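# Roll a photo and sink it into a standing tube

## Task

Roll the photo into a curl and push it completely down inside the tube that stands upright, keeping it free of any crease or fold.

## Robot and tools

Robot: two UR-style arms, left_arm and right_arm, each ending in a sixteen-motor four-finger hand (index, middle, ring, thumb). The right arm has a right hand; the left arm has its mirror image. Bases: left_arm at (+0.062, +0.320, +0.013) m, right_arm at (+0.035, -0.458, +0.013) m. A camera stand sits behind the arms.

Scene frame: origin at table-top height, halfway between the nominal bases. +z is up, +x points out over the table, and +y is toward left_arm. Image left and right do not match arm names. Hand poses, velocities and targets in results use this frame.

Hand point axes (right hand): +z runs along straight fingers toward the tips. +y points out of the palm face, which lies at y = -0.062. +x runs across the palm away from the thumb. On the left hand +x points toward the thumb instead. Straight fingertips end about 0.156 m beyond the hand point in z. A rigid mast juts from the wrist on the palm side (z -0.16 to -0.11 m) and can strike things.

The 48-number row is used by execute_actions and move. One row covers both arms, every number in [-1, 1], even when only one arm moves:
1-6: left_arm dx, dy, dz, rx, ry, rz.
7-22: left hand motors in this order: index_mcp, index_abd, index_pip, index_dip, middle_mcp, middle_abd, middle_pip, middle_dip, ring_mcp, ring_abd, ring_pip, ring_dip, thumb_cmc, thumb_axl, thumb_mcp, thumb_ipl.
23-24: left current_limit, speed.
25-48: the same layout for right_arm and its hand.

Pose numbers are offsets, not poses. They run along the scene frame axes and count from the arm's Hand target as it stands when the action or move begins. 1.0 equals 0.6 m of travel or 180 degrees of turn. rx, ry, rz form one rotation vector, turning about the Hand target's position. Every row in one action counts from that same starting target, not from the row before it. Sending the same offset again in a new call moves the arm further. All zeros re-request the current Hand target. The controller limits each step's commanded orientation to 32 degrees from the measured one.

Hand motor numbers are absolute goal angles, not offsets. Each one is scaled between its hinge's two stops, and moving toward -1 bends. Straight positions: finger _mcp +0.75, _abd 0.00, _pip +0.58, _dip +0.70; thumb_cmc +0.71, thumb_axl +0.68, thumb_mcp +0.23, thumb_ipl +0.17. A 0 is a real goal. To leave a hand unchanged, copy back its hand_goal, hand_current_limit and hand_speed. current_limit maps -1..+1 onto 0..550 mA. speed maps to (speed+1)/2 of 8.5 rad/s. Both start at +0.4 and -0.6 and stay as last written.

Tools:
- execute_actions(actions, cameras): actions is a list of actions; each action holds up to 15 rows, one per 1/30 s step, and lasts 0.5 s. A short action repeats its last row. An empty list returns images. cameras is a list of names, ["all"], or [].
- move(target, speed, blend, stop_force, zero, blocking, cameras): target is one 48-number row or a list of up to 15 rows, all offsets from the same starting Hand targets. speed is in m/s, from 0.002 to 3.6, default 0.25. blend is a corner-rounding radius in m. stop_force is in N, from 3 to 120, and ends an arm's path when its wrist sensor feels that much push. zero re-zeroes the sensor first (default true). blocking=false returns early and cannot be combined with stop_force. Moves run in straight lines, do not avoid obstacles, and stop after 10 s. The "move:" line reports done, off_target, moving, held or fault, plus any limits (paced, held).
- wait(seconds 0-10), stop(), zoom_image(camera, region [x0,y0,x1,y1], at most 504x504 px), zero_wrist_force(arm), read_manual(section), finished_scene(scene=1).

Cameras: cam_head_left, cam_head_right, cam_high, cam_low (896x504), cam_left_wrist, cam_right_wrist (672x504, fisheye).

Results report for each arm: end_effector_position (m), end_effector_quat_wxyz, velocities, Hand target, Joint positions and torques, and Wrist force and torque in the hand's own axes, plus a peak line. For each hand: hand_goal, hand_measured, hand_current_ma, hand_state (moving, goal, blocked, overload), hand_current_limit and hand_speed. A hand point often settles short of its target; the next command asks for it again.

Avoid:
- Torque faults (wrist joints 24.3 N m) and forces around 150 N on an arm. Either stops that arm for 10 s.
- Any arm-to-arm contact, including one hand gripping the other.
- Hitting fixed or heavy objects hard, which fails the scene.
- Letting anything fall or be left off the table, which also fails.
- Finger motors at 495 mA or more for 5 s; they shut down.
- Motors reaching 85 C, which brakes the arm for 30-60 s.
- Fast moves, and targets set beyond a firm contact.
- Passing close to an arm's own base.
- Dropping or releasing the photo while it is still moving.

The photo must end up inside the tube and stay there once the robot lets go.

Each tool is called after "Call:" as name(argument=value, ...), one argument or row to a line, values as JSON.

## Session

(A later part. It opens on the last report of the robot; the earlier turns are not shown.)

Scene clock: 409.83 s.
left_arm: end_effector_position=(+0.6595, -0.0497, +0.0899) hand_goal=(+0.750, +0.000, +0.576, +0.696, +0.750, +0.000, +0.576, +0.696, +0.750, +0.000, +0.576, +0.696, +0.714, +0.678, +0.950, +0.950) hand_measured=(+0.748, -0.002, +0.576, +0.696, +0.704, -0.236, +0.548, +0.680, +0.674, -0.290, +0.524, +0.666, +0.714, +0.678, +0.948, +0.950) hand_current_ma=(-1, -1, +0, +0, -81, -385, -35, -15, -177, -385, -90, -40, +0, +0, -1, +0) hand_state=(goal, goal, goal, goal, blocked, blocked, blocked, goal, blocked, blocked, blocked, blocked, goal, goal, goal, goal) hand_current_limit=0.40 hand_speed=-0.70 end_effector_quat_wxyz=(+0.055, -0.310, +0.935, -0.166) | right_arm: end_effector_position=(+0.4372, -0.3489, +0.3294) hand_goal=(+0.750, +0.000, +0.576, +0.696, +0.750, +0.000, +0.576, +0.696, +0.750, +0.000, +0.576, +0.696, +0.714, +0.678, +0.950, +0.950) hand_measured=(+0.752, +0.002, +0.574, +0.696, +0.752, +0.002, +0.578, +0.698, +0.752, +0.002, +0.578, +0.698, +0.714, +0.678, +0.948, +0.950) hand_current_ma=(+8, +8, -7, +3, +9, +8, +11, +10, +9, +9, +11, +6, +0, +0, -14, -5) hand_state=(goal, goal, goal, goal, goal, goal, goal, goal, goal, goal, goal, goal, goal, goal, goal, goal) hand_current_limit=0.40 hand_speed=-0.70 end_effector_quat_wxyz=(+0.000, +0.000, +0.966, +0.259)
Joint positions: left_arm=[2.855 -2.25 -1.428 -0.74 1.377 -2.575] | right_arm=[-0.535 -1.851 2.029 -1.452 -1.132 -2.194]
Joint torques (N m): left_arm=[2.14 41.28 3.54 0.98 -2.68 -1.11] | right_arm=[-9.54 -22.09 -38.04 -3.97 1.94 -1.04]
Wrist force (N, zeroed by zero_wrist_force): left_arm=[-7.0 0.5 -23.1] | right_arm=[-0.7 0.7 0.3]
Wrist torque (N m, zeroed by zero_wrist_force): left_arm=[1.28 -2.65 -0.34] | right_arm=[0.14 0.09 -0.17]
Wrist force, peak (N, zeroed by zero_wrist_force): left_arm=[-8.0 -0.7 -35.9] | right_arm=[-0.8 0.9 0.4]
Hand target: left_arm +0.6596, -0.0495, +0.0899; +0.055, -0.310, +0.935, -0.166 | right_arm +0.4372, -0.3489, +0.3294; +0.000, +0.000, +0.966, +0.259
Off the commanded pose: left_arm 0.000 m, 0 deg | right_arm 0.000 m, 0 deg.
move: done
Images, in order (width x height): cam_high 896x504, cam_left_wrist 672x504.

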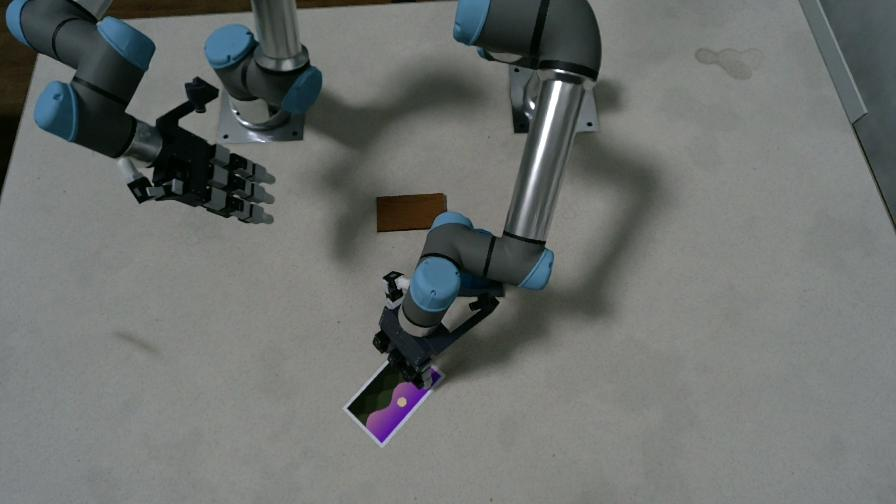

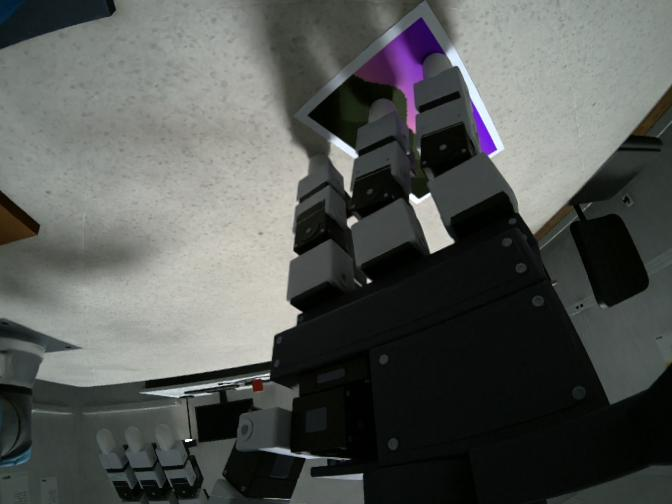

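Call:
move(
  target=[
    [0,0,0.025,0,0,0,0.75,0,0.576,0.696,0.75,0,0.576,0.696,0.75,0,0.576,0.696,0.714,0.678,0.95,0.95,0.4,-0.7,0,0,0,0,0,0,0.75,0,0.576,0.696,0.75,0,0.576,0.696,0.75,0,0.576,0.696,0.714,0.678,0.95,0.95,0.4,-0.7],
  ],
  speed=0.05,
  cameras=["cam_high","cam_left_wrist"],
)

Call:
zoom_image(
  camera="cam_high",
  region=[320, 320, 470, 460],
)

Scene clock: 410.67 s.
left_arm: end_effector_position=(+0.6596, -0.0495, +0.1052) hand_goal=(+0.750, +0.000, +0.576, +0.696, +0.750, +0.000, +0.576, +0.696, +0.750, +0.000, +0.576, +0.696, +0.714, +0.678, +0.950, +0.950) hand_measured=(+0.748, -0.002, +0.576, +0.696, +0.740, -0.004, +0.572, +0.694, +0.738, -0.004, +0.570, +0.694, +0.714, +0.678, +0.948, +0.950) hand_current_ma=(-1, -1, +0, +0, -8, -1, -2, -1, -10, -1, -2, -1, +0, +0, -1, +0) hand_state=(goal, goal, goal, goal, goal, goal, goal, goal, goal, goal, goal, goal, goal, goal, goal, goal) hand_current_limit=0.40 hand_speed=-0.70 end_effector_quat_wxyz=(+0.055, -0.310, +0.935, -0.166) end_effector_velocity=(+0.000, -0.001, +0.000) end_effector_angular_velocity=(-0.002, -0.003, -0.001) | right_arm: end_effector_position=(+0.4372, -0.3489, +0.3294) hand_goal=(+0.750, +0.000, +0.576, +0.696, +0.750, +0.000, +0.576, +0.696, +0.750, +0.000, +0.576, +0.696, +0.714, +0.678, +0.950, +0.950) hand_measured=(+0.752, +0.002, +0.574, +0.696, +0.752, +0.002, +0.578, +0.698, +0.752, +0.002, +0.578, +0.698, +0.714, +0.678, +0.948, +0.950) hand_current_ma=(+8, +8, -7, +3, +9, +8, +11, +10, +9, +9, +11, +6, +0, +0, -14, -5) hand_state=(goal, goal, goal, goal, goal, goal, goal, goal, goal, goal, goal, goal, goal, goal, goal, goal) hand_current_limit=0.40 hand_speed=-0.70 end_effector_quat_wxyz=(+0.000, +0.000, +0.966, +0.259)
Joint positions: left_arm=[2.855 -2.232 -1.416 -0.771 1.377 -2.575] | right_arm=[-0.535 -1.851 2.029 -1.452 -1.132 -2.194]
Joint velocities: left_arm=[0 0 -0.002 0.006 -0.001 0] | right_arm=[within noise]
Joint torques (N m): left_arm=[7.01 39.2 13.44 4.49 0.96 0.45] | right_arm=[-9.85 -21.59 -37.36 -4.29 1.89 -1.04]
Wrist force (N, zeroed by zero_wrist_force): left_arm=[0.2 0.2 0.2] | right_arm=[-0.7 0.7 0.5]
Wrist torque (N m, zeroed by zero_wrist_force): left_arm=[0.00 -0.03 0.09] | right_arm=[0.14 0.08 -0.16]
Wrist force, peak (N, zeroed by zero_wrist_force): left_arm=[-6.8 0.5 -23.1] | right_arm=[-0.7 1.0 0.4]
Hand target: left_arm +0.6596, -0.0495, +0.1049; +0.055, -0.310, +0.935, -0.166 | right_arm +0.4372, -0.3489, +0.3294; +0.000, +0.000, +0.966, +0.259
Off the commanded pose: left_arm 0.000 m, 0 deg | right_arm 0.000 m, 0 deg.
move: done
Images, in order (width x height): cam_high 896x504, cam_left_wrist 672x504.

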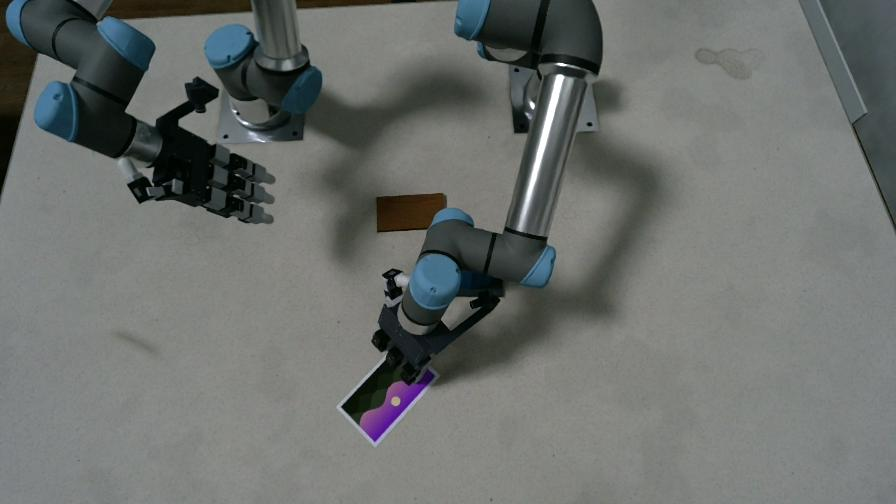

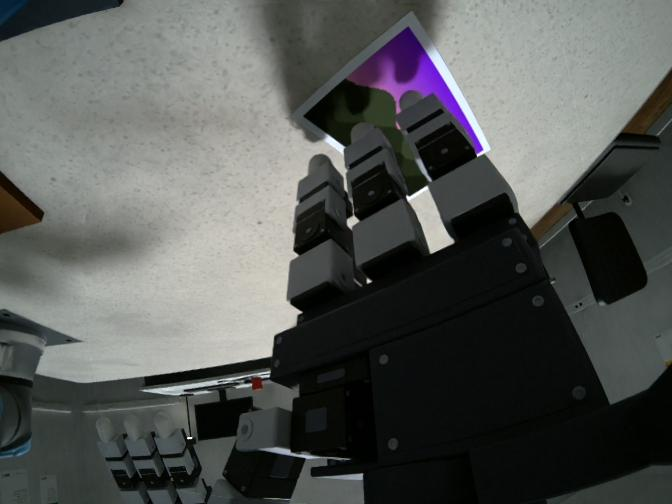

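Scaled by 3.360 from the camera's 896x504 image, which has a finer 1280x720 frame.

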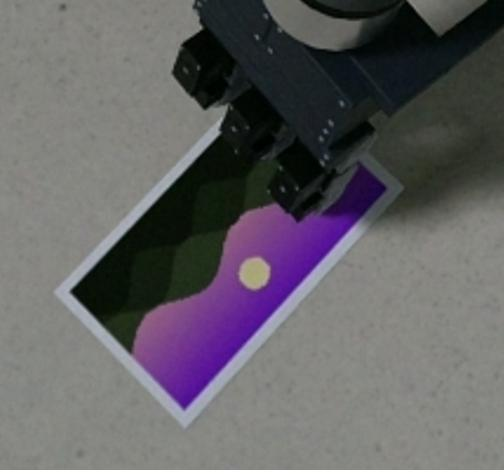

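Call:
move(
  target=[
    [0.0017,0.0222,0,0,0,0.0383,0.75,0,0.576,0.696,0.75,0,0.576,0.696,0.75,0,0.576,0.696,0.714,0.678,0.95,0.95,0.4,-0.7,0,0,0,0,0,0,0.75,0,0.576,0.696,0.75,0,0.576,0.696,0.75,0,0.576,0.696,0.714,0.678,0.95,0.95,0.4,-0.7],
  ],
  speed=0.1,
)

Call:
zero_wrist_force(
  arm="left_arm",
)

Call:
move(
  target=[
    [0,0,-0.035,0,0,0,0.75,0,0.576,0.696,0.75,0,0.576,0.696,0.75,0,0.576,0.696,0.714,0.678,0.95,0.95,0.4,-0.7,0,0,0,0,0,0,0.75,0,0.576,0.696,0.75,0,0.576,0.696,0.75,0,0.576,0.696,0.714,0.678,0.95,0.95,0.4,-0.7],
  ],
  speed=0.01,
  stop_force=3,
  cameras=["cam_high","cam_left_wrist"],
)

Scene clock: 412.13 s.
left_arm: end_effector_position=(+0.6607, -0.0359, +0.1050) hand_goal=(+0.750, +0.000, +0.576, +0.696, +0.750, +0.000, +0.576, +0.696, +0.750, +0.000, +0.576, +0.696, +0.714, +0.678, +0.950, +0.950) hand_measured=(+0.748, -0.002, +0.576, +0.696, +0.740, -0.004, +0.572, +0.694, +0.738, -0.004, +0.570, +0.694, +0.714, +0.678, +0.948, +0.950) hand_current_ma=(-1, -1, +0, +0, -8, -1, -2, -1, -10, -1, -2, -1, +0, +0, -1, +0) hand_state=(goal, goal, goal, goal, goal, goal, goal, goal, goal, goal, goal, goal, goal, goal, goal, goal) hand_current_limit=0.40 hand_speed=-0.70 end_effector_quat_wxyz=(+0.065, -0.366, +0.914, -0.162) | right_arm: end_effector_position=(+0.4372, -0.3489, +0.3294) hand_goal=(+0.750, +0.000, +0.576, +0.696, +0.750, +0.000, +0.576, +0.696, +0.750, +0.000, +0.576, +0.696, +0.714, +0.678, +0.950, +0.950) hand_measured=(+0.752, +0.002, +0.574, +0.696, +0.752, +0.002, +0.578, +0.698, +0.752, +0.002, +0.578, +0.698, +0.714, +0.678, +0.948, +0.950) hand_current_ma=(+8, +8, -7, +3, +9, +8, +11, +10, +9, +9, +11, +6, +0, +0, -14, -5) hand_state=(goal, goal, goal, goal, goal, goal, goal, goal, goal, goal, goal, goal, goal, goal, goal, goal) hand_current_limit=0.40 hand_speed=-0.70 end_effector_quat_wxyz=(+0.000, +0.000, +0.966, +0.259)
Joint positions: left_arm=[2.876 -2.218 -1.446 -0.737 1.407 -2.672] | right_arm=[-0.535 -1.851 2.029 -1.452 -1.132 -2.194]
Joint torques (N m): left_arm=[-11.53 41.53 29.38 1.13 -2.5 1.76] | right_arm=[-9.92 -21.72 -37.63 -4.02 1.89 -0.94]
Wrist force (N, zeroed by zero_wrist_force): left_arm=[0.3 0.2 -0.1] | right_arm=[-0.7 0.7 0.4]
Wrist torque (N m, zeroed by zero_wrist_force): left_arm=[0.03 -0.06 -0.03] | right_arm=[0.15 0.08 -0.16]
Wrist force, peak (N, zeroed by zero_wrist_force): left_arm=[0.5 0.3 0.4] | right_arm=[-0.7 0.9 0.2]
Hand target: left_arm +0.6606, -0.0361, +0.1049; +0.065, -0.365, +0.914, -0.162 | right_arm +0.4372, -0.3489, +0.3294; +0.000, +0.000, +0.966, +0.259
Off the commanded pose: left_arm 0.000 m, 0 deg | right_arm 0.000 m, 0 deg.
move: done

Wrist force sensor zeroed.

Scene clock: 414.60 s.
left_arm: end_effector_position=(+0.6606, -0.0361, +0.0911) hand_goal=(+0.750, +0.000, +0.576, +0.696, +0.750, +0.000, +0.576, +0.696, +0.750, +0.000, +0.576, +0.696, +0.714, +0.678, +0.950, +0.950) hand_measured=(+0.748, -0.002, +0.576, +0.696, +0.740, -0.002, +0.572, +0.694, +0.738, -0.002, +0.572, +0.694, +0.714, +0.678, +0.948, +0.950) hand_current_ma=(-1, -1, +0, +0, -7, -1, -2, -1, -9, -1, -2, -1, +0, +0, -1, +0) hand_state=(goal, goal, goal, goal, goal, goal, goal, goal, goal, goal, goal, goal, goal, goal, goal, goal) hand_current_limit=0.40 hand_speed=-0.70 end_effector_quat_wxyz=(+0.065, -0.365, +0.914, -0.162) | right_arm: end_effector_position=(+0.4372, -0.3489, +0.3294) hand_goal=(+0.750, +0.000, +0.576, +0.696, +0.750, +0.000, +0.576, +0.696, +0.750, +0.000, +0.576, +0.696, +0.714, +0.678, +0.950, +0.950) hand_measured=(+0.752, +0.002, +0.574, +0.696, +0.752, +0.002, +0.578, +0.698, +0.752, +0.002, +0.578, +0.698, +0.714, +0.678, +0.948, +0.950) hand_current_ma=(+8, +8, -7, +3, +9, +8, +11, +10, +9, +9, +11, +6, +0, +0, -14, -5) hand_state=(goal, goal, goal, goal, goal, goal, goal, goal, goal, goal, goal, goal, goal, goal, goal, goal) hand_current_limit=0.40 hand_speed=-0.70 end_effector_quat_wxyz=(+0.000, +0.000, +0.966, +0.259)
Joint positions: left_arm=[2.876 -2.235 -1.457 -0.709 1.407 -2.672] | right_arm=[-0.535 -1.851 2.029 -1.452 -1.132 -2.194]
Joint torques (N m): left_arm=[-12.9 54.07 26.18 0.6 -2.48 -0.66] | right_arm=[-9.92 -21.25 -37.79 -3.87 1.97 -0.72]
Wrist force (N, zeroed by zero_wrist_force): left_arm=[-0.8 -0.4 -4.8] | right_arm=[-0.5 1.1 0.5]
Wrist torque (N m, zeroed by zero_wrist_force): left_arm=[0.29 -0.23 -0.04] | right_arm=[0.18 0.06 -0.14]
Wrist force, peak (N, zeroed by zero_wrist_force): left_arm=[-0.1 -0.6 -10.0] | right_arm=[-0.4 1.1 0.5]
Hand target: left_arm +0.6606, -0.0361, +0.0911; +0.065, -0.365, +0.914, -0.162 (not the last commanded pose) | right_arm +0.4372, -0.3489, +0.3294; +0.000, +0.000, +0.966, +0.259
Off the commanded pose: left_arm 0.007 m, 0 deg | right_arm 0.000 m, 0 deg.
move: contact (left_arm)
Images, in order (width x height): cam_high 896x504, cam_left_wrist 672x504.

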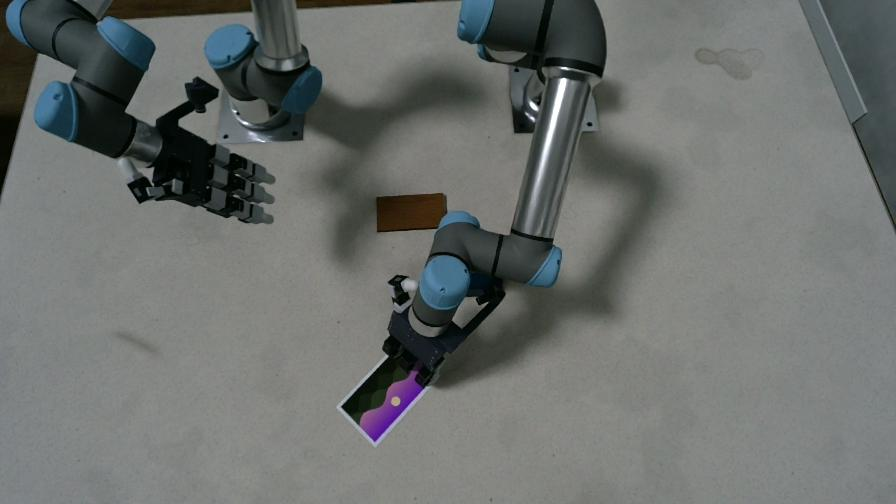

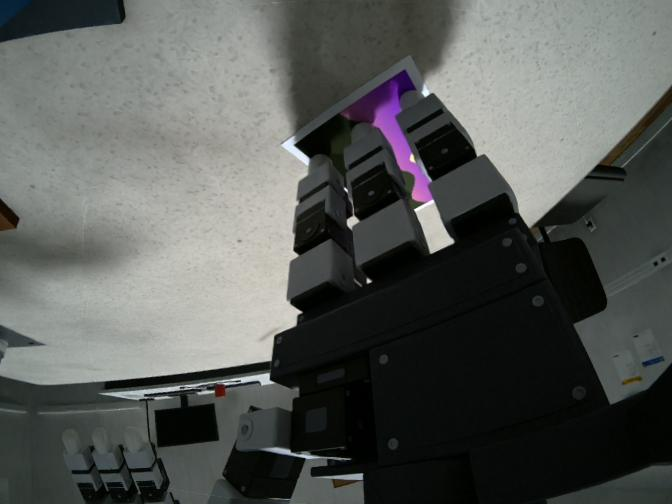

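Call:
move(
  target=[
    [-0.08,-0.0667,-0.0003,0,0,-0.04,0.75,0,0.576,0.696,0.75,0,0.576,0.696,0.75,0,0.576,0.696,0.714,0.678,0.95,0.95,0.4,-0.7,0,0,0,0,0,0,0.75,0,0.576,0.696,0.75,0,0.576,0.696,0.75,0,0.576,0.696,0.714,0.678,0.95,0.95,0.4,-0.7],
  ],
  speed=0.05,
  cameras=["cam_high","cam_left_wrist"],
)

Scene clock: 416.27 s.
left_arm: end_effector_position=(+0.6124, -0.0763, +0.0909) hand_goal=(+0.750, +0.000, +0.576, +0.696, +0.750, +0.000, +0.576, +0.696, +0.750, +0.000, +0.576, +0.696, +0.714, +0.678, +0.950, +0.950) hand_measured=(+0.748, -0.002, +0.576, +0.696, +0.744, -0.004, +0.574, +0.694, +0.744, -0.016, +0.574, +0.694, +0.714, +0.678, +0.948, +0.950) hand_current_ma=(-1, -1, +0, +0, -4, -1, -1, +0, -4, -11, -1, -1, +0, +0, -1, +0) hand_state=(goal, goal, goal, goal, goal, goal, goal, goal, goal, goal, goal, goal, goal, goal, goal, goal) hand_current_limit=0.40 hand_speed=-0.70 end_effector_quat_wxyz=(+0.054, -0.307, +0.936, -0.166) end_effector_velocity=(+0.002, +0.002, +0.000) end_effector_angular_velocity=(-0.001, +0.000, +0.007) | right_arm: end_effector_position=(+0.4372, -0.3489, +0.3294) hand_goal=(+0.750, +0.000, +0.576, +0.696, +0.750, +0.000, +0.576, +0.696, +0.750, +0.000, +0.576, +0.696, +0.714, +0.678, +0.950, +0.950) hand_measured=(+0.752, +0.002, +0.574, +0.696, +0.752, +0.002, +0.578, +0.698, +0.752, +0.002, +0.578, +0.698, +0.714, +0.678, +0.948, +0.950) hand_current_ma=(+8, +8, -7, +3, +9, +8, +11, +10, +9, +9, +11, +6, +0, +0, -14, -5) hand_state=(goal, goal, goal, goal, goal, goal, goal, goal, goal, goal, goal, goal, goal, goal, goal, goal) hand_current_limit=0.40 hand_speed=-0.70 end_effector_quat_wxyz=(+0.000, +0.000, +0.966, +0.259)
Joint positions: left_arm=[2.794 -2.198 -1.521 -0.69 1.393 -2.629] | right_arm=[-0.535 -1.851 2.029 -1.452 -1.132 -2.194]
Joint velocities: left_arm=[0.005 -0.001 0.001 0 0 -0.002] | right_arm=[within noise]
Joint torques (N m): left_arm=[8.86 38.68 29.13 2.81 -1.27 -1] | right_arm=[-9.8 -22.1 -37.08 -3.99 1.74 -0.71]
Wrist force (N, zeroed by zero_wrist_force): left_arm=[-0.5 0.0 -0.6] | right_arm=[-0.5 0.7 0.3]
Wrist torque (N m, zeroed by zero_wrist_force): left_arm=[0.08 -0.03 -0.03] | right_arm=[0.16 0.06 -0.15]
Wrist force, peak (N, zeroed by zero_wrist_force): left_arm=[-0.9 0.0 -4.8] | right_arm=[-0.8 1.0 0.2]
Hand target: left_arm +0.6126, -0.0762, +0.0909; +0.054, -0.307, +0.935, -0.166 | right_arm +0.4372, -0.3489, +0.3294; +0.000, +0.000, +0.966, +0.259
Off the commanded pose: left_arm 0.000 m, 0 deg | right_arm 0.000 m, 0 deg.
move: done
Images, in order (width x height): cam_high 896x504, cam_left_wrist 672x504.

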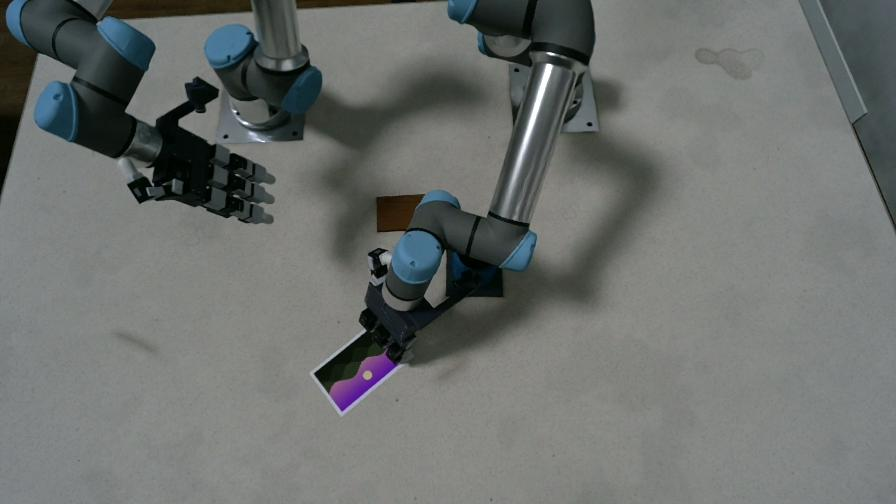

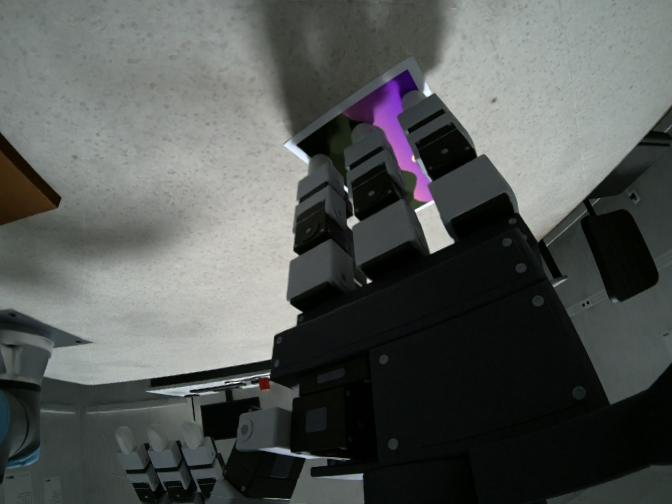

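Call:
move(
  target=[
    [-0.1167,-0.1333,-0.0006,0,0,-0.0944,0.75,0,0.576,0.696,0.75,0,0.576,0.696,0.75,0,0.576,0.696,0.714,0.678,0.95,0.95,0.4,-0.7,0,0,0,0,0,0,0.75,0,0.576,0.696,0.75,0,0.576,0.696,0.75,0,0.576,0.696,0.714,0.678,0.95,0.95,0.4,-0.7],
  ],
  speed=0.05,
  cameras=["cam_high","cam_left_wrist"],
)

Scene clock: 419.60 s.
left_arm: end_effector_position=(+0.5425, -0.1563, +0.0905) hand_goal=(+0.750, +0.000, +0.576, +0.696, +0.750, +0.000, +0.576, +0.696, +0.750, +0.000, +0.576, +0.696, +0.714, +0.678, +0.950, +0.950) hand_measured=(+0.748, -0.002, +0.576, +0.696, +0.744, -0.018, +0.574, +0.694, +0.744, -0.032, +0.574, +0.694, +0.714, +0.678, +0.948, +0.950) hand_current_ma=(-1, -1, +0, +0, -3, -13, -1, +0, -4, -35, -1, -1, +0, +0, -1, +0) hand_state=(goal, goal, goal, goal, goal, goal, goal, goal, goal, blocked, goal, goal, goal, goal, goal, goal) hand_current_limit=0.40 hand_speed=-0.70 end_effector_quat_wxyz=(+0.029, -0.166, +0.971, -0.172) | right_arm: end_effector_position=(+0.4372, -0.3489, +0.3294) hand_goal=(+0.750, +0.000, +0.576, +0.696, +0.750, +0.000, +0.576, +0.696, +0.750, +0.000, +0.576, +0.696, +0.714, +0.678, +0.950, +0.950) hand_measured=(+0.752, +0.002, +0.574, +0.696, +0.752, +0.002, +0.578, +0.698, +0.752, +0.002, +0.578, +0.698, +0.714, +0.678, +0.948, +0.950) hand_current_ma=(+8, +8, -7, +3, +9, +8, +11, +10, +9, +9, +11, +6, +0, +0, -14, -5) hand_state=(goal, goal, goal, goal, goal, goal, goal, goal, goal, goal, goal, goal, goal, goal, goal, goal) hand_current_limit=0.40 hand_speed=-0.70 end_effector_quat_wxyz=(+0.000, +0.000, +0.966, +0.259)
Joint positions: left_arm=[2.635 -2.196 -1.518 -0.721 1.354 -2.495] | right_arm=[-0.535 -1.851 2.029 -1.452 -1.132 -2.194]
Joint torques (N m): left_arm=[7.39 35.75 18.9 1.36 -1.72 -1.51] | right_arm=[-10.39 -21.39 -36.34 -4.1 1.91 -0.62]
Wrist force (N, zeroed by zero_wrist_force): left_arm=[-2.2 -0.2 -4.7] | right_arm=[-0.6 0.4 0.3]
Wrist torque (N m, zeroed by zero_wrist_force): left_arm=[0.36 -0.50 -0.13] | right_arm=[0.13 0.06 -0.16]
Wrist force, peak (N, zeroed by zero_wrist_force): left_arm=[-2.4 -0.3 -5.4] | right_arm=[-0.8 1.0 0.4]
Hand target: left_arm +0.5426, -0.1561, +0.0905; +0.029, -0.166, +0.971, -0.172 | right_arm +0.4372, -0.3489, +0.3294; +0.000, +0.000, +0.966, +0.259
Off the commanded pose: left_arm 0.000 m, 0 deg | right_arm 0.000 m, 0 deg.
move: done
Images, in order (width x height): cam_high 896x504, cam_left_wrist 672x504.

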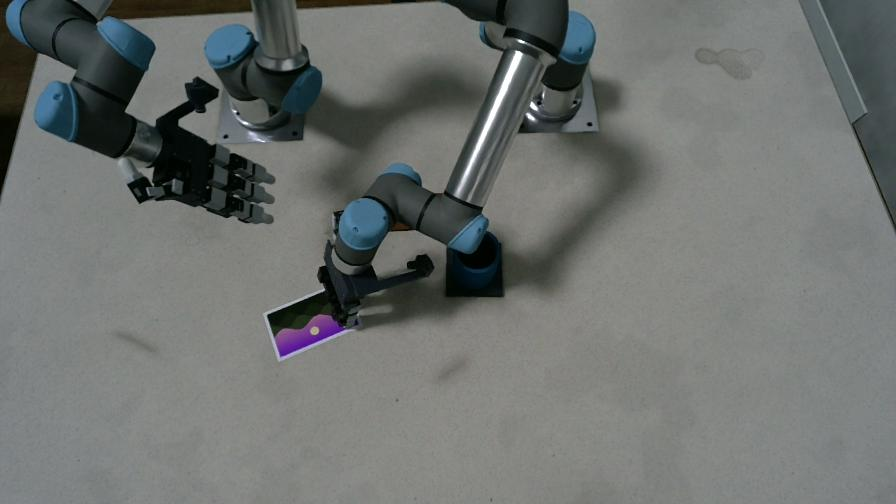

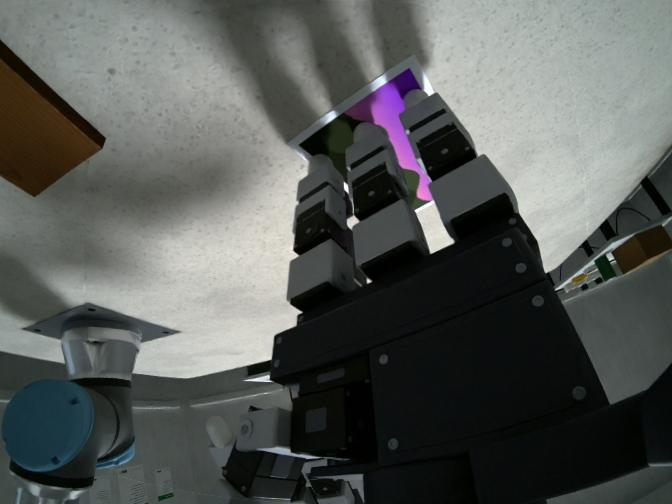

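Call:
move(
  target=[
    [-0.0088,-0.0237,0.0004,0,0,-0.1078,0.75,0,0.576,0.696,0.75,0,0.576,0.696,0.75,0,0.576,0.696,0.714,0.678,0.95,0.95,0.4,-0.7,0,0,0,0,0,0,0.75,0,0.576,0.696,0.75,0,0.576,0.696,0.75,0,0.576,0.696,0.714,0.678,0.95,0.95,0.4,-0.7],
  ],
  speed=0.05,
  cameras=["cam_high","cam_left_wrist"],
)

Call:
zoom_image(
  camera="cam_high",
  region=[240, 240, 380, 340],
)

Scene clock: 432.93 s.
left_arm: end_effector_position=(+0.5373, -0.1704, +0.0907) hand_goal=(+0.750, +0.000, +0.576, +0.696, +0.750, +0.000, +0.576, +0.696, +0.750, +0.000, +0.576, +0.696, +0.714, +0.678, +0.950, +0.950) hand_measured=(+0.748, -0.002, +0.576, +0.696, +0.746, -0.004, +0.574, +0.694, +0.636, -0.312, +0.496, +0.648, +0.714, +0.678, +0.948, +0.950) hand_current_ma=(-1, -1, +0, +0, -2, -1, +0, +0, -338, -385, -174, -81, +0, +0, -1, +0) hand_state=(goal, goal, goal, goal, goal, goal, goal, goal, blocked, blocked, blocked, blocked, goal, goal, goal, goal) hand_current_limit=0.40 hand_speed=-0.70 end_effector_quat_wxyz=(+0.000, +0.000, +0.985, -0.174) | right_arm: end_effector_position=(+0.4372, -0.3489, +0.3294) hand_goal=(+0.750, +0.000, +0.576, +0.696, +0.750, +0.000, +0.576, +0.696, +0.750, +0.000, +0.576, +0.696, +0.714, +0.678, +0.950, +0.950) hand_measured=(+0.752, +0.002, +0.574, +0.696, +0.752, +0.002, +0.578, +0.698, +0.752, +0.002, +0.578, +0.698, +0.714, +0.678, +0.948, +0.950) hand_current_ma=(+8, +8, -7, +3, +9, +8, +11, +10, +9, +9, +11, +6, +0, +0, -14, -5) hand_state=(goal, goal, goal, goal, goal, goal, goal, goal, goal, goal, goal, goal, goal, goal, goal, goal) hand_current_limit=0.40 hand_speed=-0.70 end_effector_quat_wxyz=(+0.000, +0.000, +0.966, +0.259)
Joint positions: left_arm=[2.604 -2.207 -1.475 -0.831 1.28 -2.186] | right_arm=[-0.535 -1.851 2.029 -1.452 -1.132 -2.194]
Joint torques (N m): left_arm=[-8.41 34 15.43 2.28 -1.58 -1.11] | right_arm=[-10.28 -20.67 -37.4 -3.73 1.87 0.01]
Wrist force (N, zeroed by zero_wrist_force): left_arm=[-3.6 1.4 -12.4] | right_arm=[-0.6 0.9 0.4]
Wrist torque (N m, zeroed by zero_wrist_force): left_arm=[0.40 -1.45 -0.19] | right_arm=[0.18 0.07 -0.15]
Wrist force, peak (N, zeroed by zero_wrist_force): left_arm=[-0.7 -3.3 -35.8] | right_arm=[-0.9 0.9 0.5]
Hand target: left_arm +0.5373, -0.1704, +0.0908; +0.000, +0.000, +0.985, -0.174 | right_arm +0.4372, -0.3489, +0.3294; +0.000, +0.000, +0.966, +0.259
Off the commanded pose: left_arm 0.000 m, 0 deg | right_arm 0.000 m, 0 deg.
move: done
Images, in order (width x height): cam_high 896x504, cam_left_wrist 672x504.

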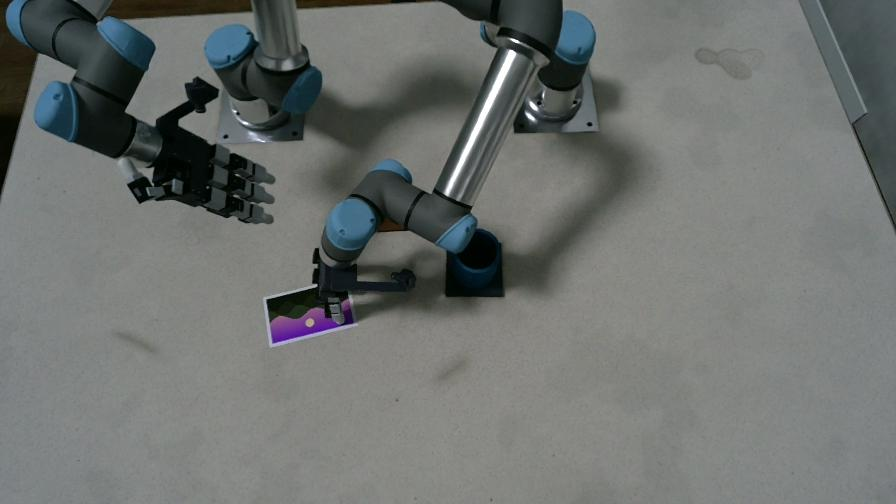

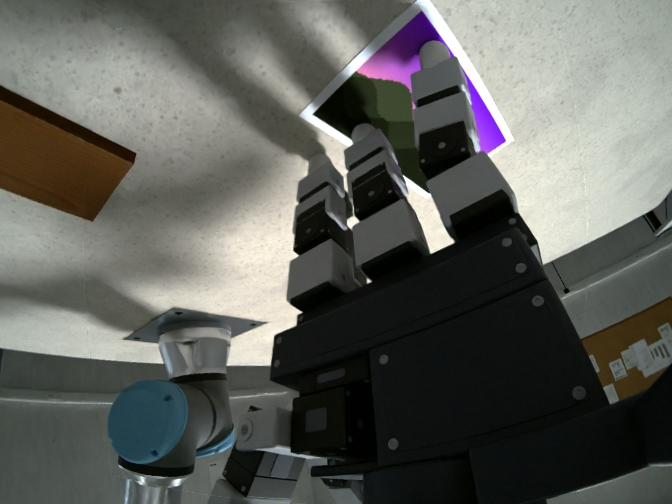

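Scaled by 3.600 from the camera's 896x504 image, which has a finer 1280x720 frame.

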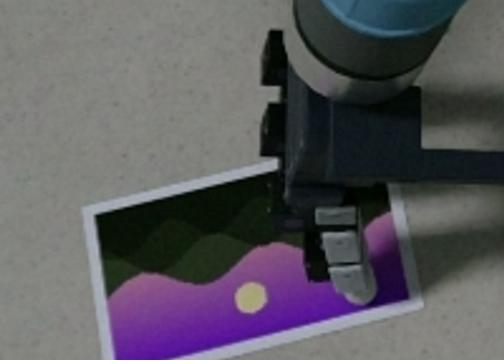

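Call:
move(
  target=[
    [0,0,0.01,0,0,0,0.75,0,0.576,0.696,0.75,0,0.576,0.696,0.75,0,0.576,0.696,0.714,0.678,0.95,0.95,0.4,-0.7,0,0,0,0,0,0,0.75,0,0.576,0.696,0.75,0,0.576,0.696,0.75,0,0.576,0.696,0.714,0.678,0.95,0.95,0.4,-0.7],
    [-0.05,0.3,0.37,0,0,0,0.75,0,0.576,0.696,0.75,0,0.576,0.696,0.75,0,0.576,0.696,0.714,0.678,0.95,0.95,0.4,-0.7,0,0,0,0,0,0,0.75,0,0.576,0.696,0.75,0,0.576,0.696,0.75,0,0.576,0.696,0.714,0.678,0.95,0.95,0.4,-0.7],
  ],
  speed=[0.03, 0.3],
  cameras=["cam_high"],
)

Call:
zoom_image(
  camera="cam_high",
  region=[240, 260, 380, 370],
)

Scene clock: 435.17 s.
left_arm: end_effector_position=(+0.5074, +0.0096, +0.3127) hand_goal=(+0.750, +0.000, +0.576, +0.696, +0.750, +0.000, +0.576, +0.696, +0.750, +0.000, +0.576, +0.696, +0.714, +0.678, +0.950, +0.950) hand_measured=(+0.748, -0.002, +0.576, +0.696, +0.746, -0.004, +0.574, +0.694, +0.738, -0.004, +0.572, +0.694, +0.714, +0.678, +0.948, +0.950) hand_current_ma=(-1, -1, +0, +0, -2, -1, +0, +0, -9, -1, -2, -1, +0, +0, -1, +0) hand_state=(goal, goal, goal, goal, goal, goal, goal, goal, goal, goal, goal, goal, goal, goal, goal, goal) hand_current_limit=0.40 hand_speed=-0.70 end_effector_quat_wxyz=(+0.000, +0.000, +0.985, -0.175) | right_arm: end_effector_position=(+0.4372, -0.3489, +0.3294) hand_goal=(+0.750, +0.000, +0.576, +0.696, +0.750, +0.000, +0.576, +0.696, +0.750, +0.000, +0.576, +0.696, +0.714, +0.678, +0.950, +0.950) hand_measured=(+0.752, +0.002, +0.574, +0.696, +0.752, +0.002, +0.578, +0.698, +0.752, +0.002, +0.578, +0.698, +0.714, +0.678, +0.948, +0.950) hand_current_ma=(+8, +8, -7, +3, +9, +8, +11, +10, +9, +9, +11, +6, +0, +0, -14, -5) hand_state=(goal, goal, goal, goal, goal, goal, goal, goal, goal, goal, goal, goal, goal, goal, goal, goal) hand_current_limit=0.40 hand_speed=-0.70 end_effector_quat_wxyz=(+0.000, +0.000, +0.966, +0.259)
Joint positions: left_arm=[2.844 -1.708 -1.565 -1.316 1.242 -1.938] | right_arm=[-0.535 -1.851 2.029 -1.452 -1.132 -2.194]
Joint torques (N m): left_arm=[-3.55 38.57 16.51 0.64 1.13 0.83] | right_arm=[-9.55 -21.07 -36.9 -3.93 1.92 -0.08]
Wrist force (N, zeroed by zero_wrist_force): left_arm=[0.1 0.0 0.4] | right_arm=[-0.4 0.6 0.1]
Wrist torque (N m, zeroed by zero_wrist_force): left_arm=[-0.02 0.02 0.13] | right_arm=[0.17 0.05 -0.14]
Wrist force, peak (N, zeroed by zero_wrist_force): left_arm=[-3.6 1.3 -12.1] | right_arm=[-0.9 0.8 0.5]
Hand target: left_arm +0.5073, +0.0096, +0.3128; +0.000, +0.000, +0.985, -0.174 | right_arm +0.4372, -0.3489, +0.3294; +0.000, +0.000, +0.966, +0.259
Off the commanded pose: left_arm 0.000 m, 0 deg | right_arm 0.000 m, 0 deg.
move: done
Images, in order (width x height): cam_high 896x504.

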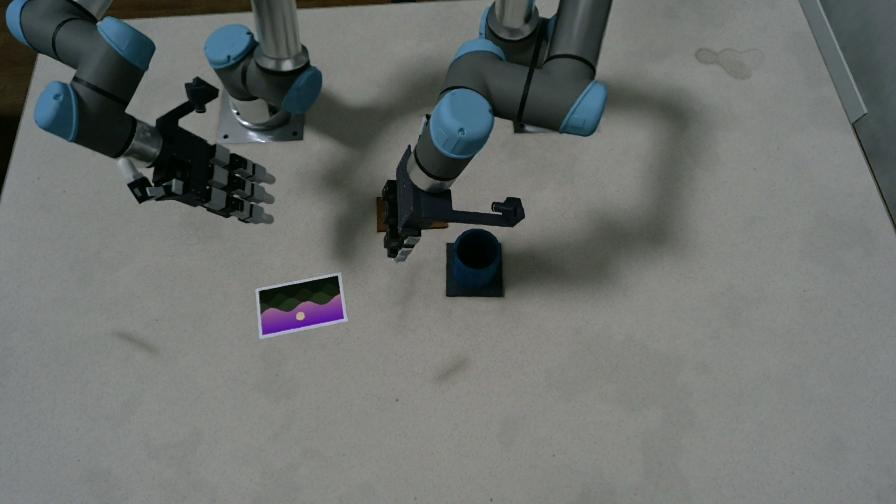

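Scaled by 3.600 from the camera's 896x504 image, which has a finer 1280x720 frame.

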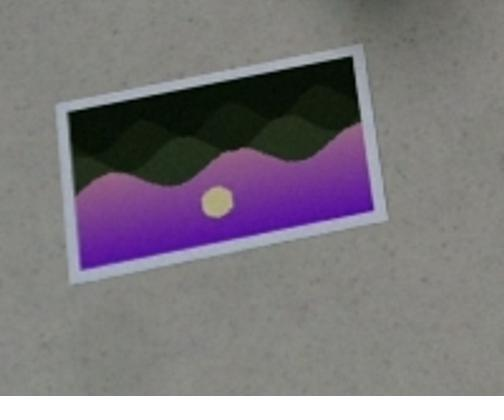

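Call:
move(
  target=[
    [0,0,0,0,0,0,0.548,0,0.066,-0.98,0.548,0,0.066,-0.98,0.548,0,0.066,-0.98,0.714,0.678,0.95,0.95,0.4,-0.7,0.138,-0.335,-0.016,0,0.3044,-0.3967,0.548,0,0.066,-0.98,0.548,0,0.066,-0.98,0.548,0,0.066,-0.98,0.714,0.678,0.95,0.95,0.4,-0.7],
  ],
  speed=0.5,
)

Call:
move(
  target=[
    [0.059,-0.18,0.009,-0.1386,-0.0092,0.0415,0.548,0,0.066,-0.98,0.548,0,0.066,-0.98,0.548,0,0.066,-0.98,0.714,0.678,0.95,0.95,0.4,-0.7,0.1272,-0.003,0,0,0.3044,-0.3967,0.548,0,0.066,-0.98,0.548,0,0.066,-0.98,0.548,0,0.066,-0.98,0.714,0.678,0.95,0.95,0.4,-0.7],
  ],
  speed=0.5,
  cameras=["cam_high"],
)

Scene clock: 438.20 s.
left_arm: end_effector_position=(+0.5073, +0.0096, +0.3128) hand_goal=(+0.548, +0.000, +0.066, -0.980, +0.548, +0.000, +0.066, -0.980, +0.548, +0.000, +0.066, -0.980, +0.714, +0.678, +0.950, +0.950) hand_measured=(+0.550, -0.002, +0.072, -0.978, +0.550, -0.004, +0.070, -0.978, +0.550, -0.004, +0.072, -0.976, +0.714, +0.678, +0.948, +0.950) hand_current_ma=(+0, -1, +3, +1, +0, -1, +2, +1, +0, -1, +2, +1, +0, +0, -1, +0) hand_state=(goal, goal, goal, goal, goal, goal, goal, goal, goal, goal, goal, goal, goal, goal, goal, goal) hand_current_limit=0.40 hand_speed=-0.70 end_effector_quat_wxyz=(+0.000, +0.000, +0.985, -0.174) | right_arm: end_effector_position=(+0.5200, -0.5499, +0.3198) hand_goal=(+0.548, +0.000, +0.066, -0.980, +0.548, +0.000, +0.066, -0.980, +0.548, +0.000, +0.066, -0.980, +0.714, +0.678, +0.950, +0.950) hand_measured=(+0.552, +0.002, +0.072, -0.976, +0.552, +0.002, +0.072, -0.978, +0.552, +0.002, +0.072, -0.976, +0.714, +0.678, +0.948, +0.950) hand_current_ma=(+17, +8, +24, +14, +17, +8, +23, +11, +16, +9, +21, +14, +0, +0, -14, -5) hand_state=(goal, goal, goal, goal, goal, goal, goal, goal, goal, goal, goal, goal, goal, goal, goal, goal) hand_current_limit=0.40 hand_speed=-0.70 end_effector_quat_wxyz=(-0.270, +0.654, +0.683, +0.183)
Joint positions: left_arm=[2.844 -1.708 -1.565 -1.316 1.242 -1.938] | right_arm=[-0.728 -1.597 1.657 -1.059 -1.21 -0.901]
Joint torques (N m): left_arm=[5.28 36.29 17.02 1.67 -0.54 1.52] | right_arm=[10.97 -30.76 -10.47 -3.32 -1.31 1.44]
Wrist force (N, zeroed by zero_wrist_force): left_arm=[0.1 -0.2 0.3] | right_arm=[0.0 0.5 -0.8]
Wrist torque (N m, zeroed by zero_wrist_force): left_arm=[0.03 0.02 0.13] | right_arm=[0.22 -0.08 0.02]
Wrist force, peak (N, zeroed by zero_wrist_force): left_arm=[-0.1 0.3 0.6] | right_arm=[-0.5 1.6 0.7]
Hand target: left_arm +0.5073, +0.0096, +0.3128; +0.000, +0.000, +0.985, -0.174 | right_arm +0.5200, -0.5499, +0.3198; -0.271, +0.654, +0.683, +0.183
Off the commanded pose: left_arm 0.000 m, 0 deg | right_arm 0.000 m, 0 deg.
move: done

Scene clock: 440.37 s.
left_arm: end_effector_position=(+0.5427, -0.0983, +0.3180) hand_goal=(+0.548, +0.000, +0.066, -0.980, +0.548, +0.000, +0.066, -0.980, +0.548, +0.000, +0.066, -0.980, +0.714, +0.678, +0.950, +0.950) hand_measured=(+0.546, -0.002, +0.070, -0.978, +0.546, -0.004, +0.068, -0.978, +0.546, -0.004, +0.070, -0.976, +0.714, +0.678, +0.948, +0.950) hand_current_ma=(-1, -1, +1, +1, -1, -1, +1, +1, -1, -1, +1, +1, +0, +0, -1, +0) hand_state=(goal, goal, goal, goal, goal, goal, goal, goal, goal, goal, goal, goal, goal, goal, goal, goal) hand_current_limit=0.40 hand_speed=-0.70 end_effector_quat_wxyz=(+0.025, -0.061, +0.922, -0.382) | right_arm: end_effector_position=(+0.5964, -0.5516, +0.3198) hand_goal=(+0.548, +0.000, +0.066, -0.980, +0.548, +0.000, +0.066, -0.980, +0.548, +0.000, +0.066, -0.980, +0.714, +0.678, +0.950, +0.950) hand_measured=(+0.546, +0.002, +0.070, -0.976, +0.546, +0.002, +0.070, -0.978, +0.546, +0.002, +0.070, -0.976, +0.714, +0.678, +0.948, +0.950) hand_current_ma=(-7, +8, +15, +14, -8, +8, +15, +11, -9, +9, +13, +14, -3, +2, -14, -5) hand_state=(goal, goal, goal, goal, goal, goal, goal, goal, goal, goal, goal, goal, goal, goal, goal, goal) hand_current_limit=0.40 hand_speed=-0.70 end_effector_quat_wxyz=(-0.382, +0.924, +0.000, +0.000) end_effector_velocity=(-0.001, -0.001, +0.000) end_effector_angular_velocity=(+0.000, +0.004, -0.005)
Joint positions: left_arm=[2.853 -1.793 -1.583 -0.911 0.887 -2.194] | right_arm=[-0.519 -1.284 1.272 -1.084 -0.92 0.867]
Joint velocities: left_arm=[within noise] | right_arm=[-0.001 0 0 0 0 0.005]
Joint torques (N m): left_arm=[-12.81 41.28 26.68 2.12 0.8 0.58] | right_arm=[-10.11 -44.39 -8.92 0.95 -0.77 1.69]
Wrist force (N, zeroed by zero_wrist_force): left_arm=[-0.4 0.1 0.2] | right_arm=[0.3 -0.4 -0.2]
Wrist torque (N m, zeroed by zero_wrist_force): left_arm=[0.12 0.05 0.02] | right_arm=[-0.01 -0.02 0.07]
Wrist force, peak (N, zeroed by zero_wrist_force): left_arm=[-0.5 0.7 0.3] | right_arm=[-0.2 0.6 -1.2]
Hand target: left_arm +0.5427, -0.0984, +0.3182; +0.025, -0.061, +0.922, -0.382 | right_arm +0.5963, -0.5517, +0.3198; -0.382, +0.924, +0.000, +0.000
Off the commanded pose: left_arm 0.000 m, 0 deg | right_arm 0.000 m, 0 deg.
move: done
Images, in order (width x height): cam_high 896x504.

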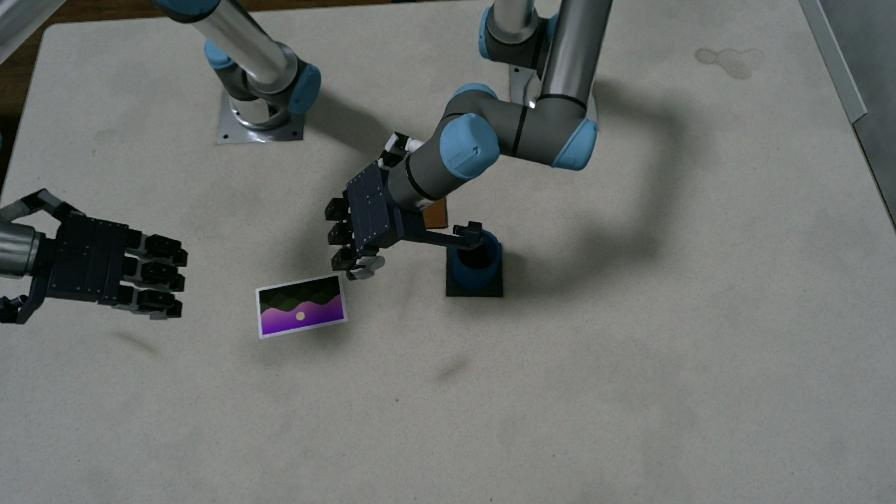

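Call:
move(
  target=[
    [0,-0.075,0,0,0,0,0.548,0,0.066,-0.98,0.548,0,0.066,-0.98,0.548,0,0.066,-0.98,0.714,0.678,0.95,0.95,0.4,-0.7,0,0.0098,0,0,0,0.0422,0.548,0,0.066,-0.98,0.548,0,0.066,-0.98,0.548,0,0.066,-0.98,0.714,0.678,0.95,0.95,0.4,-0.7],
    [0,-0.075,-0.4637,0,0,0,0.548,0,0.066,-0.98,0.548,0,0.066,-0.98,0.548,0,0.066,-0.98,0.714,0.678,0.95,0.95,0.4,-0.7,0,0.0098,-0.4653,0,0,0.0422,0.548,0,0.066,-0.98,0.548,0,0.066,-0.98,0.548,0,0.066,-0.98,0.714,0.678,0.95,0.95,0.4,-0.7],
  ],
  speed=0.2,
  blend=0.02,
)

Call:
move(
  target=[
    [0,0,-0.025,0,0,0,0.548,0,0.066,-0.98,0.548,0,0.066,-0.98,0.548,0,0.066,-0.98,0.714,0.678,0.95,0.95,0.4,-0.7,0,0,-0.025,0,0,0,0.548,0,0.066,-0.98,0.548,0,0.066,-0.98,0.548,0,0.066,-0.98,0.714,0.678,0.95,0.95,0.4,-0.7],
  ],
  speed=0.006,
  stop_force=3,
  cameras=["cam_high","cam_head_left"],
)

Call:
zoom_image(
  camera="cam_high",
  region=[220, 250, 380, 370],
)

Scene clock: 442.83 s.
left_arm: end_effector_position=(+0.5428, -0.1433, +0.0400) hand_goal=(+0.548, +0.000, +0.066, -0.980, +0.548, +0.000, +0.066, -0.980, +0.548, +0.000, +0.066, -0.980, +0.714, +0.678, +0.950, +0.950) hand_measured=(+0.546, -0.002, +0.070, -0.978, +0.546, -0.004, +0.068, -0.978, +0.546, -0.004, +0.068, -0.976, +0.712, +0.680, +0.948, +0.950) hand_current_ma=(-1, -1, +1, +1, -1, -1, +1, +1, -1, -1, +1, +1, +0, +0, -1, +0) hand_state=(goal, goal, goal, goal, goal, goal, goal, goal, goal, goal, goal, goal, goal, goal, goal, goal) hand_current_limit=0.40 hand_speed=-0.70 end_effector_quat_wxyz=(+0.025, -0.061, +0.922, -0.383) | right_arm: end_effector_position=(+0.5962, -0.5458, +0.0406) hand_goal=(+0.548, +0.000, +0.066, -0.980, +0.548, +0.000, +0.066, -0.980, +0.548, +0.000, +0.066, -0.980, +0.714, +0.678, +0.950, +0.950) hand_measured=(+0.546, +0.002, +0.070, -0.976, +0.546, +0.002, +0.070, -0.978, +0.546, +0.002, +0.070, -0.976, +0.712, +0.678, +0.948, +0.950) hand_current_ma=(-10, +8, +15, +14, -11, +8, +14, +11, -11, +9, +13, +14, -6, +5, -14, -5) hand_state=(goal, goal, goal, goal, goal, goal, goal, goal, goal, goal, goal, goal, goal, goal, goal, goal) hand_current_limit=0.40 hand_speed=-0.70 end_effector_quat_wxyz=(-0.382, +0.922, +0.061, -0.026)
Joint positions: left_arm=[2.781 -2.206 -1.811 -0.218 0.919 -2.277] | right_arm=[-0.494 -1.057 1.688 -1.658 -0.973 0.752]
Joint torques (N m): left_arm=[-10.92 32.85 18.33 4.06 -0.28 0.56] | right_arm=[10.22 -37.6 -30.33 -3.01 1.86 0.43]
Wrist force (N, zeroed by zero_wrist_force): left_arm=[-0.5 0.1 -0.1] | right_arm=[0.1 -0.3 -0.3]
Wrist torque (N m, zeroed by zero_wrist_force): left_arm=[0.12 0.05 0.13] | right_arm=[0.01 0.03 -0.03]
Wrist force, peak (N, zeroed by zero_wrist_force): left_arm=[-0.1 1.4 1.4] | right_arm=[0.2 -1.6 -1.0]
Hand target: left_arm +0.5427, -0.1434, +0.0399; +0.025, -0.061, +0.922, -0.382 | right_arm +0.5963, -0.5458, +0.0406; -0.382, +0.922, +0.061, -0.026
Off the commanded pose: left_arm 0.000 m, 0 deg | right_arm 0.000 m, 0 deg.
move: done

Scene clock: 446.33 s.
left_arm: end_effector_position=(+0.5427, -0.1434, +0.0274) hand_goal=(+0.548, +0.000, +0.066, -0.980, +0.548, +0.000, +0.066, -0.980, +0.548, +0.000, +0.066, -0.980, +0.714, +0.678, +0.950, +0.950) hand_measured=(+0.546, -0.002, +0.066, -0.978, +0.546, -0.002, +0.066, -0.978, +0.546, -0.002, +0.066, -0.978, +0.712, +0.680, +0.948, +0.950) hand_current_ma=(-1, +0, +0, +1, -1, +0, +0, +1, -1, +0, +0, +1, +0, +0, -1, +0) hand_state=(goal, goal, goal, goal, goal, goal, goal, goal, goal, goal, goal, goal, goal, goal, goal, goal) hand_current_limit=0.40 hand_speed=-0.70 end_effector_quat_wxyz=(+0.025, -0.061, +0.922, -0.382) | right_arm: end_effector_position=(+0.5963, -0.5458, +0.0281) hand_goal=(+0.548, +0.000, +0.066, -0.980, +0.548, +0.000, +0.066, -0.980, +0.548, +0.000, +0.066, -0.980, +0.714, +0.678, +0.950, +0.950) hand_measured=(+0.548, +0.002, +0.066, -0.978, +0.548, +0.002, +0.066, -0.978, +0.548, +0.002, +0.066, -0.978, +0.712, +0.678, +0.948, +0.950) hand_current_ma=(-3, +8, +1, +12, -3, +7, -1, +9, -2, +7, -1, +11, -6, +5, -14, -5) hand_state=(goal, goal, goal, goal, goal, goal, goal, goal, goal, goal, goal, goal, goal, goal, goal, goal) hand_current_limit=0.40 hand_speed=-0.70 end_effector_quat_wxyz=(-0.382, +0.922, +0.061, -0.026)
Joint positions: left_arm=[2.781 -2.23 -1.814 -0.191 0.919 -2.277] | right_arm=[-0.494 -1.039 1.698 -1.686 -0.973 0.751]
Joint torques (N m): left_arm=[-12.81 50.26 20.16 1.21 0.34 0.91] | right_arm=[11.26 -49.02 -31.95 1.07 -0.5 -1.46]
Wrist force (N, zeroed by zero_wrist_force): left_arm=[-1.1 -1.7 -1.4] | right_arm=[-0.2 -2.4 -2.7]
Wrist torque (N m, zeroed by zero_wrist_force): left_arm=[0.26 -0.02 0.15] | right_arm=[0.17 0.08 -0.11]
Wrist force, peak (N, zeroed by zero_wrist_force): left_arm=[-0.6 -3.9 -6.7] | right_arm=[-1.7 -6.8 -9.8]
Hand target: left_arm +0.5427, -0.1434, +0.0274; +0.025, -0.061, +0.922, -0.382 (not the last commanded pose) | right_arm +0.5963, -0.5458, +0.0281; -0.382, +0.922, +0.061, -0.026 (not the last commanded pose)
Off the commanded pose: left_arm 0.002 m, 0 deg | right_arm 0.003 m, 0 deg.
move: contact (left_arm, right_arm)
Images, in order (width x height): cam_head_left 896x504, cam_high 896x504.

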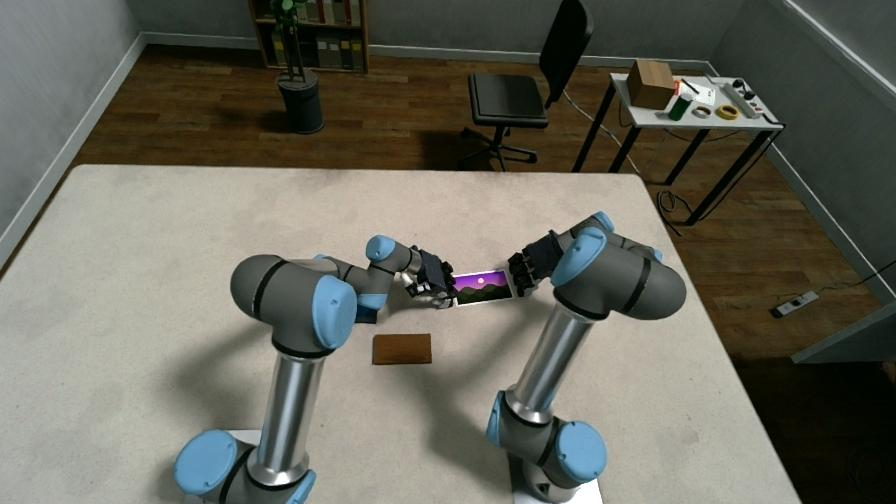

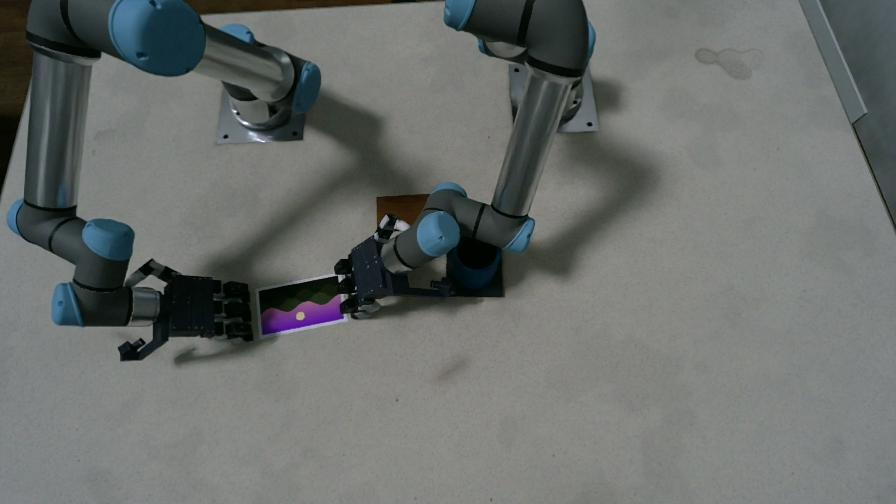

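Scaled by 3.150 from the camera's 896x504 image, which has a finer 1280x720 frame.

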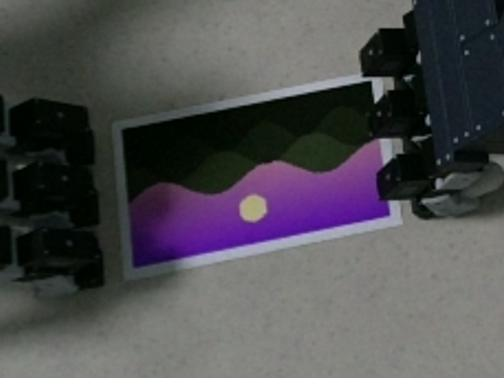

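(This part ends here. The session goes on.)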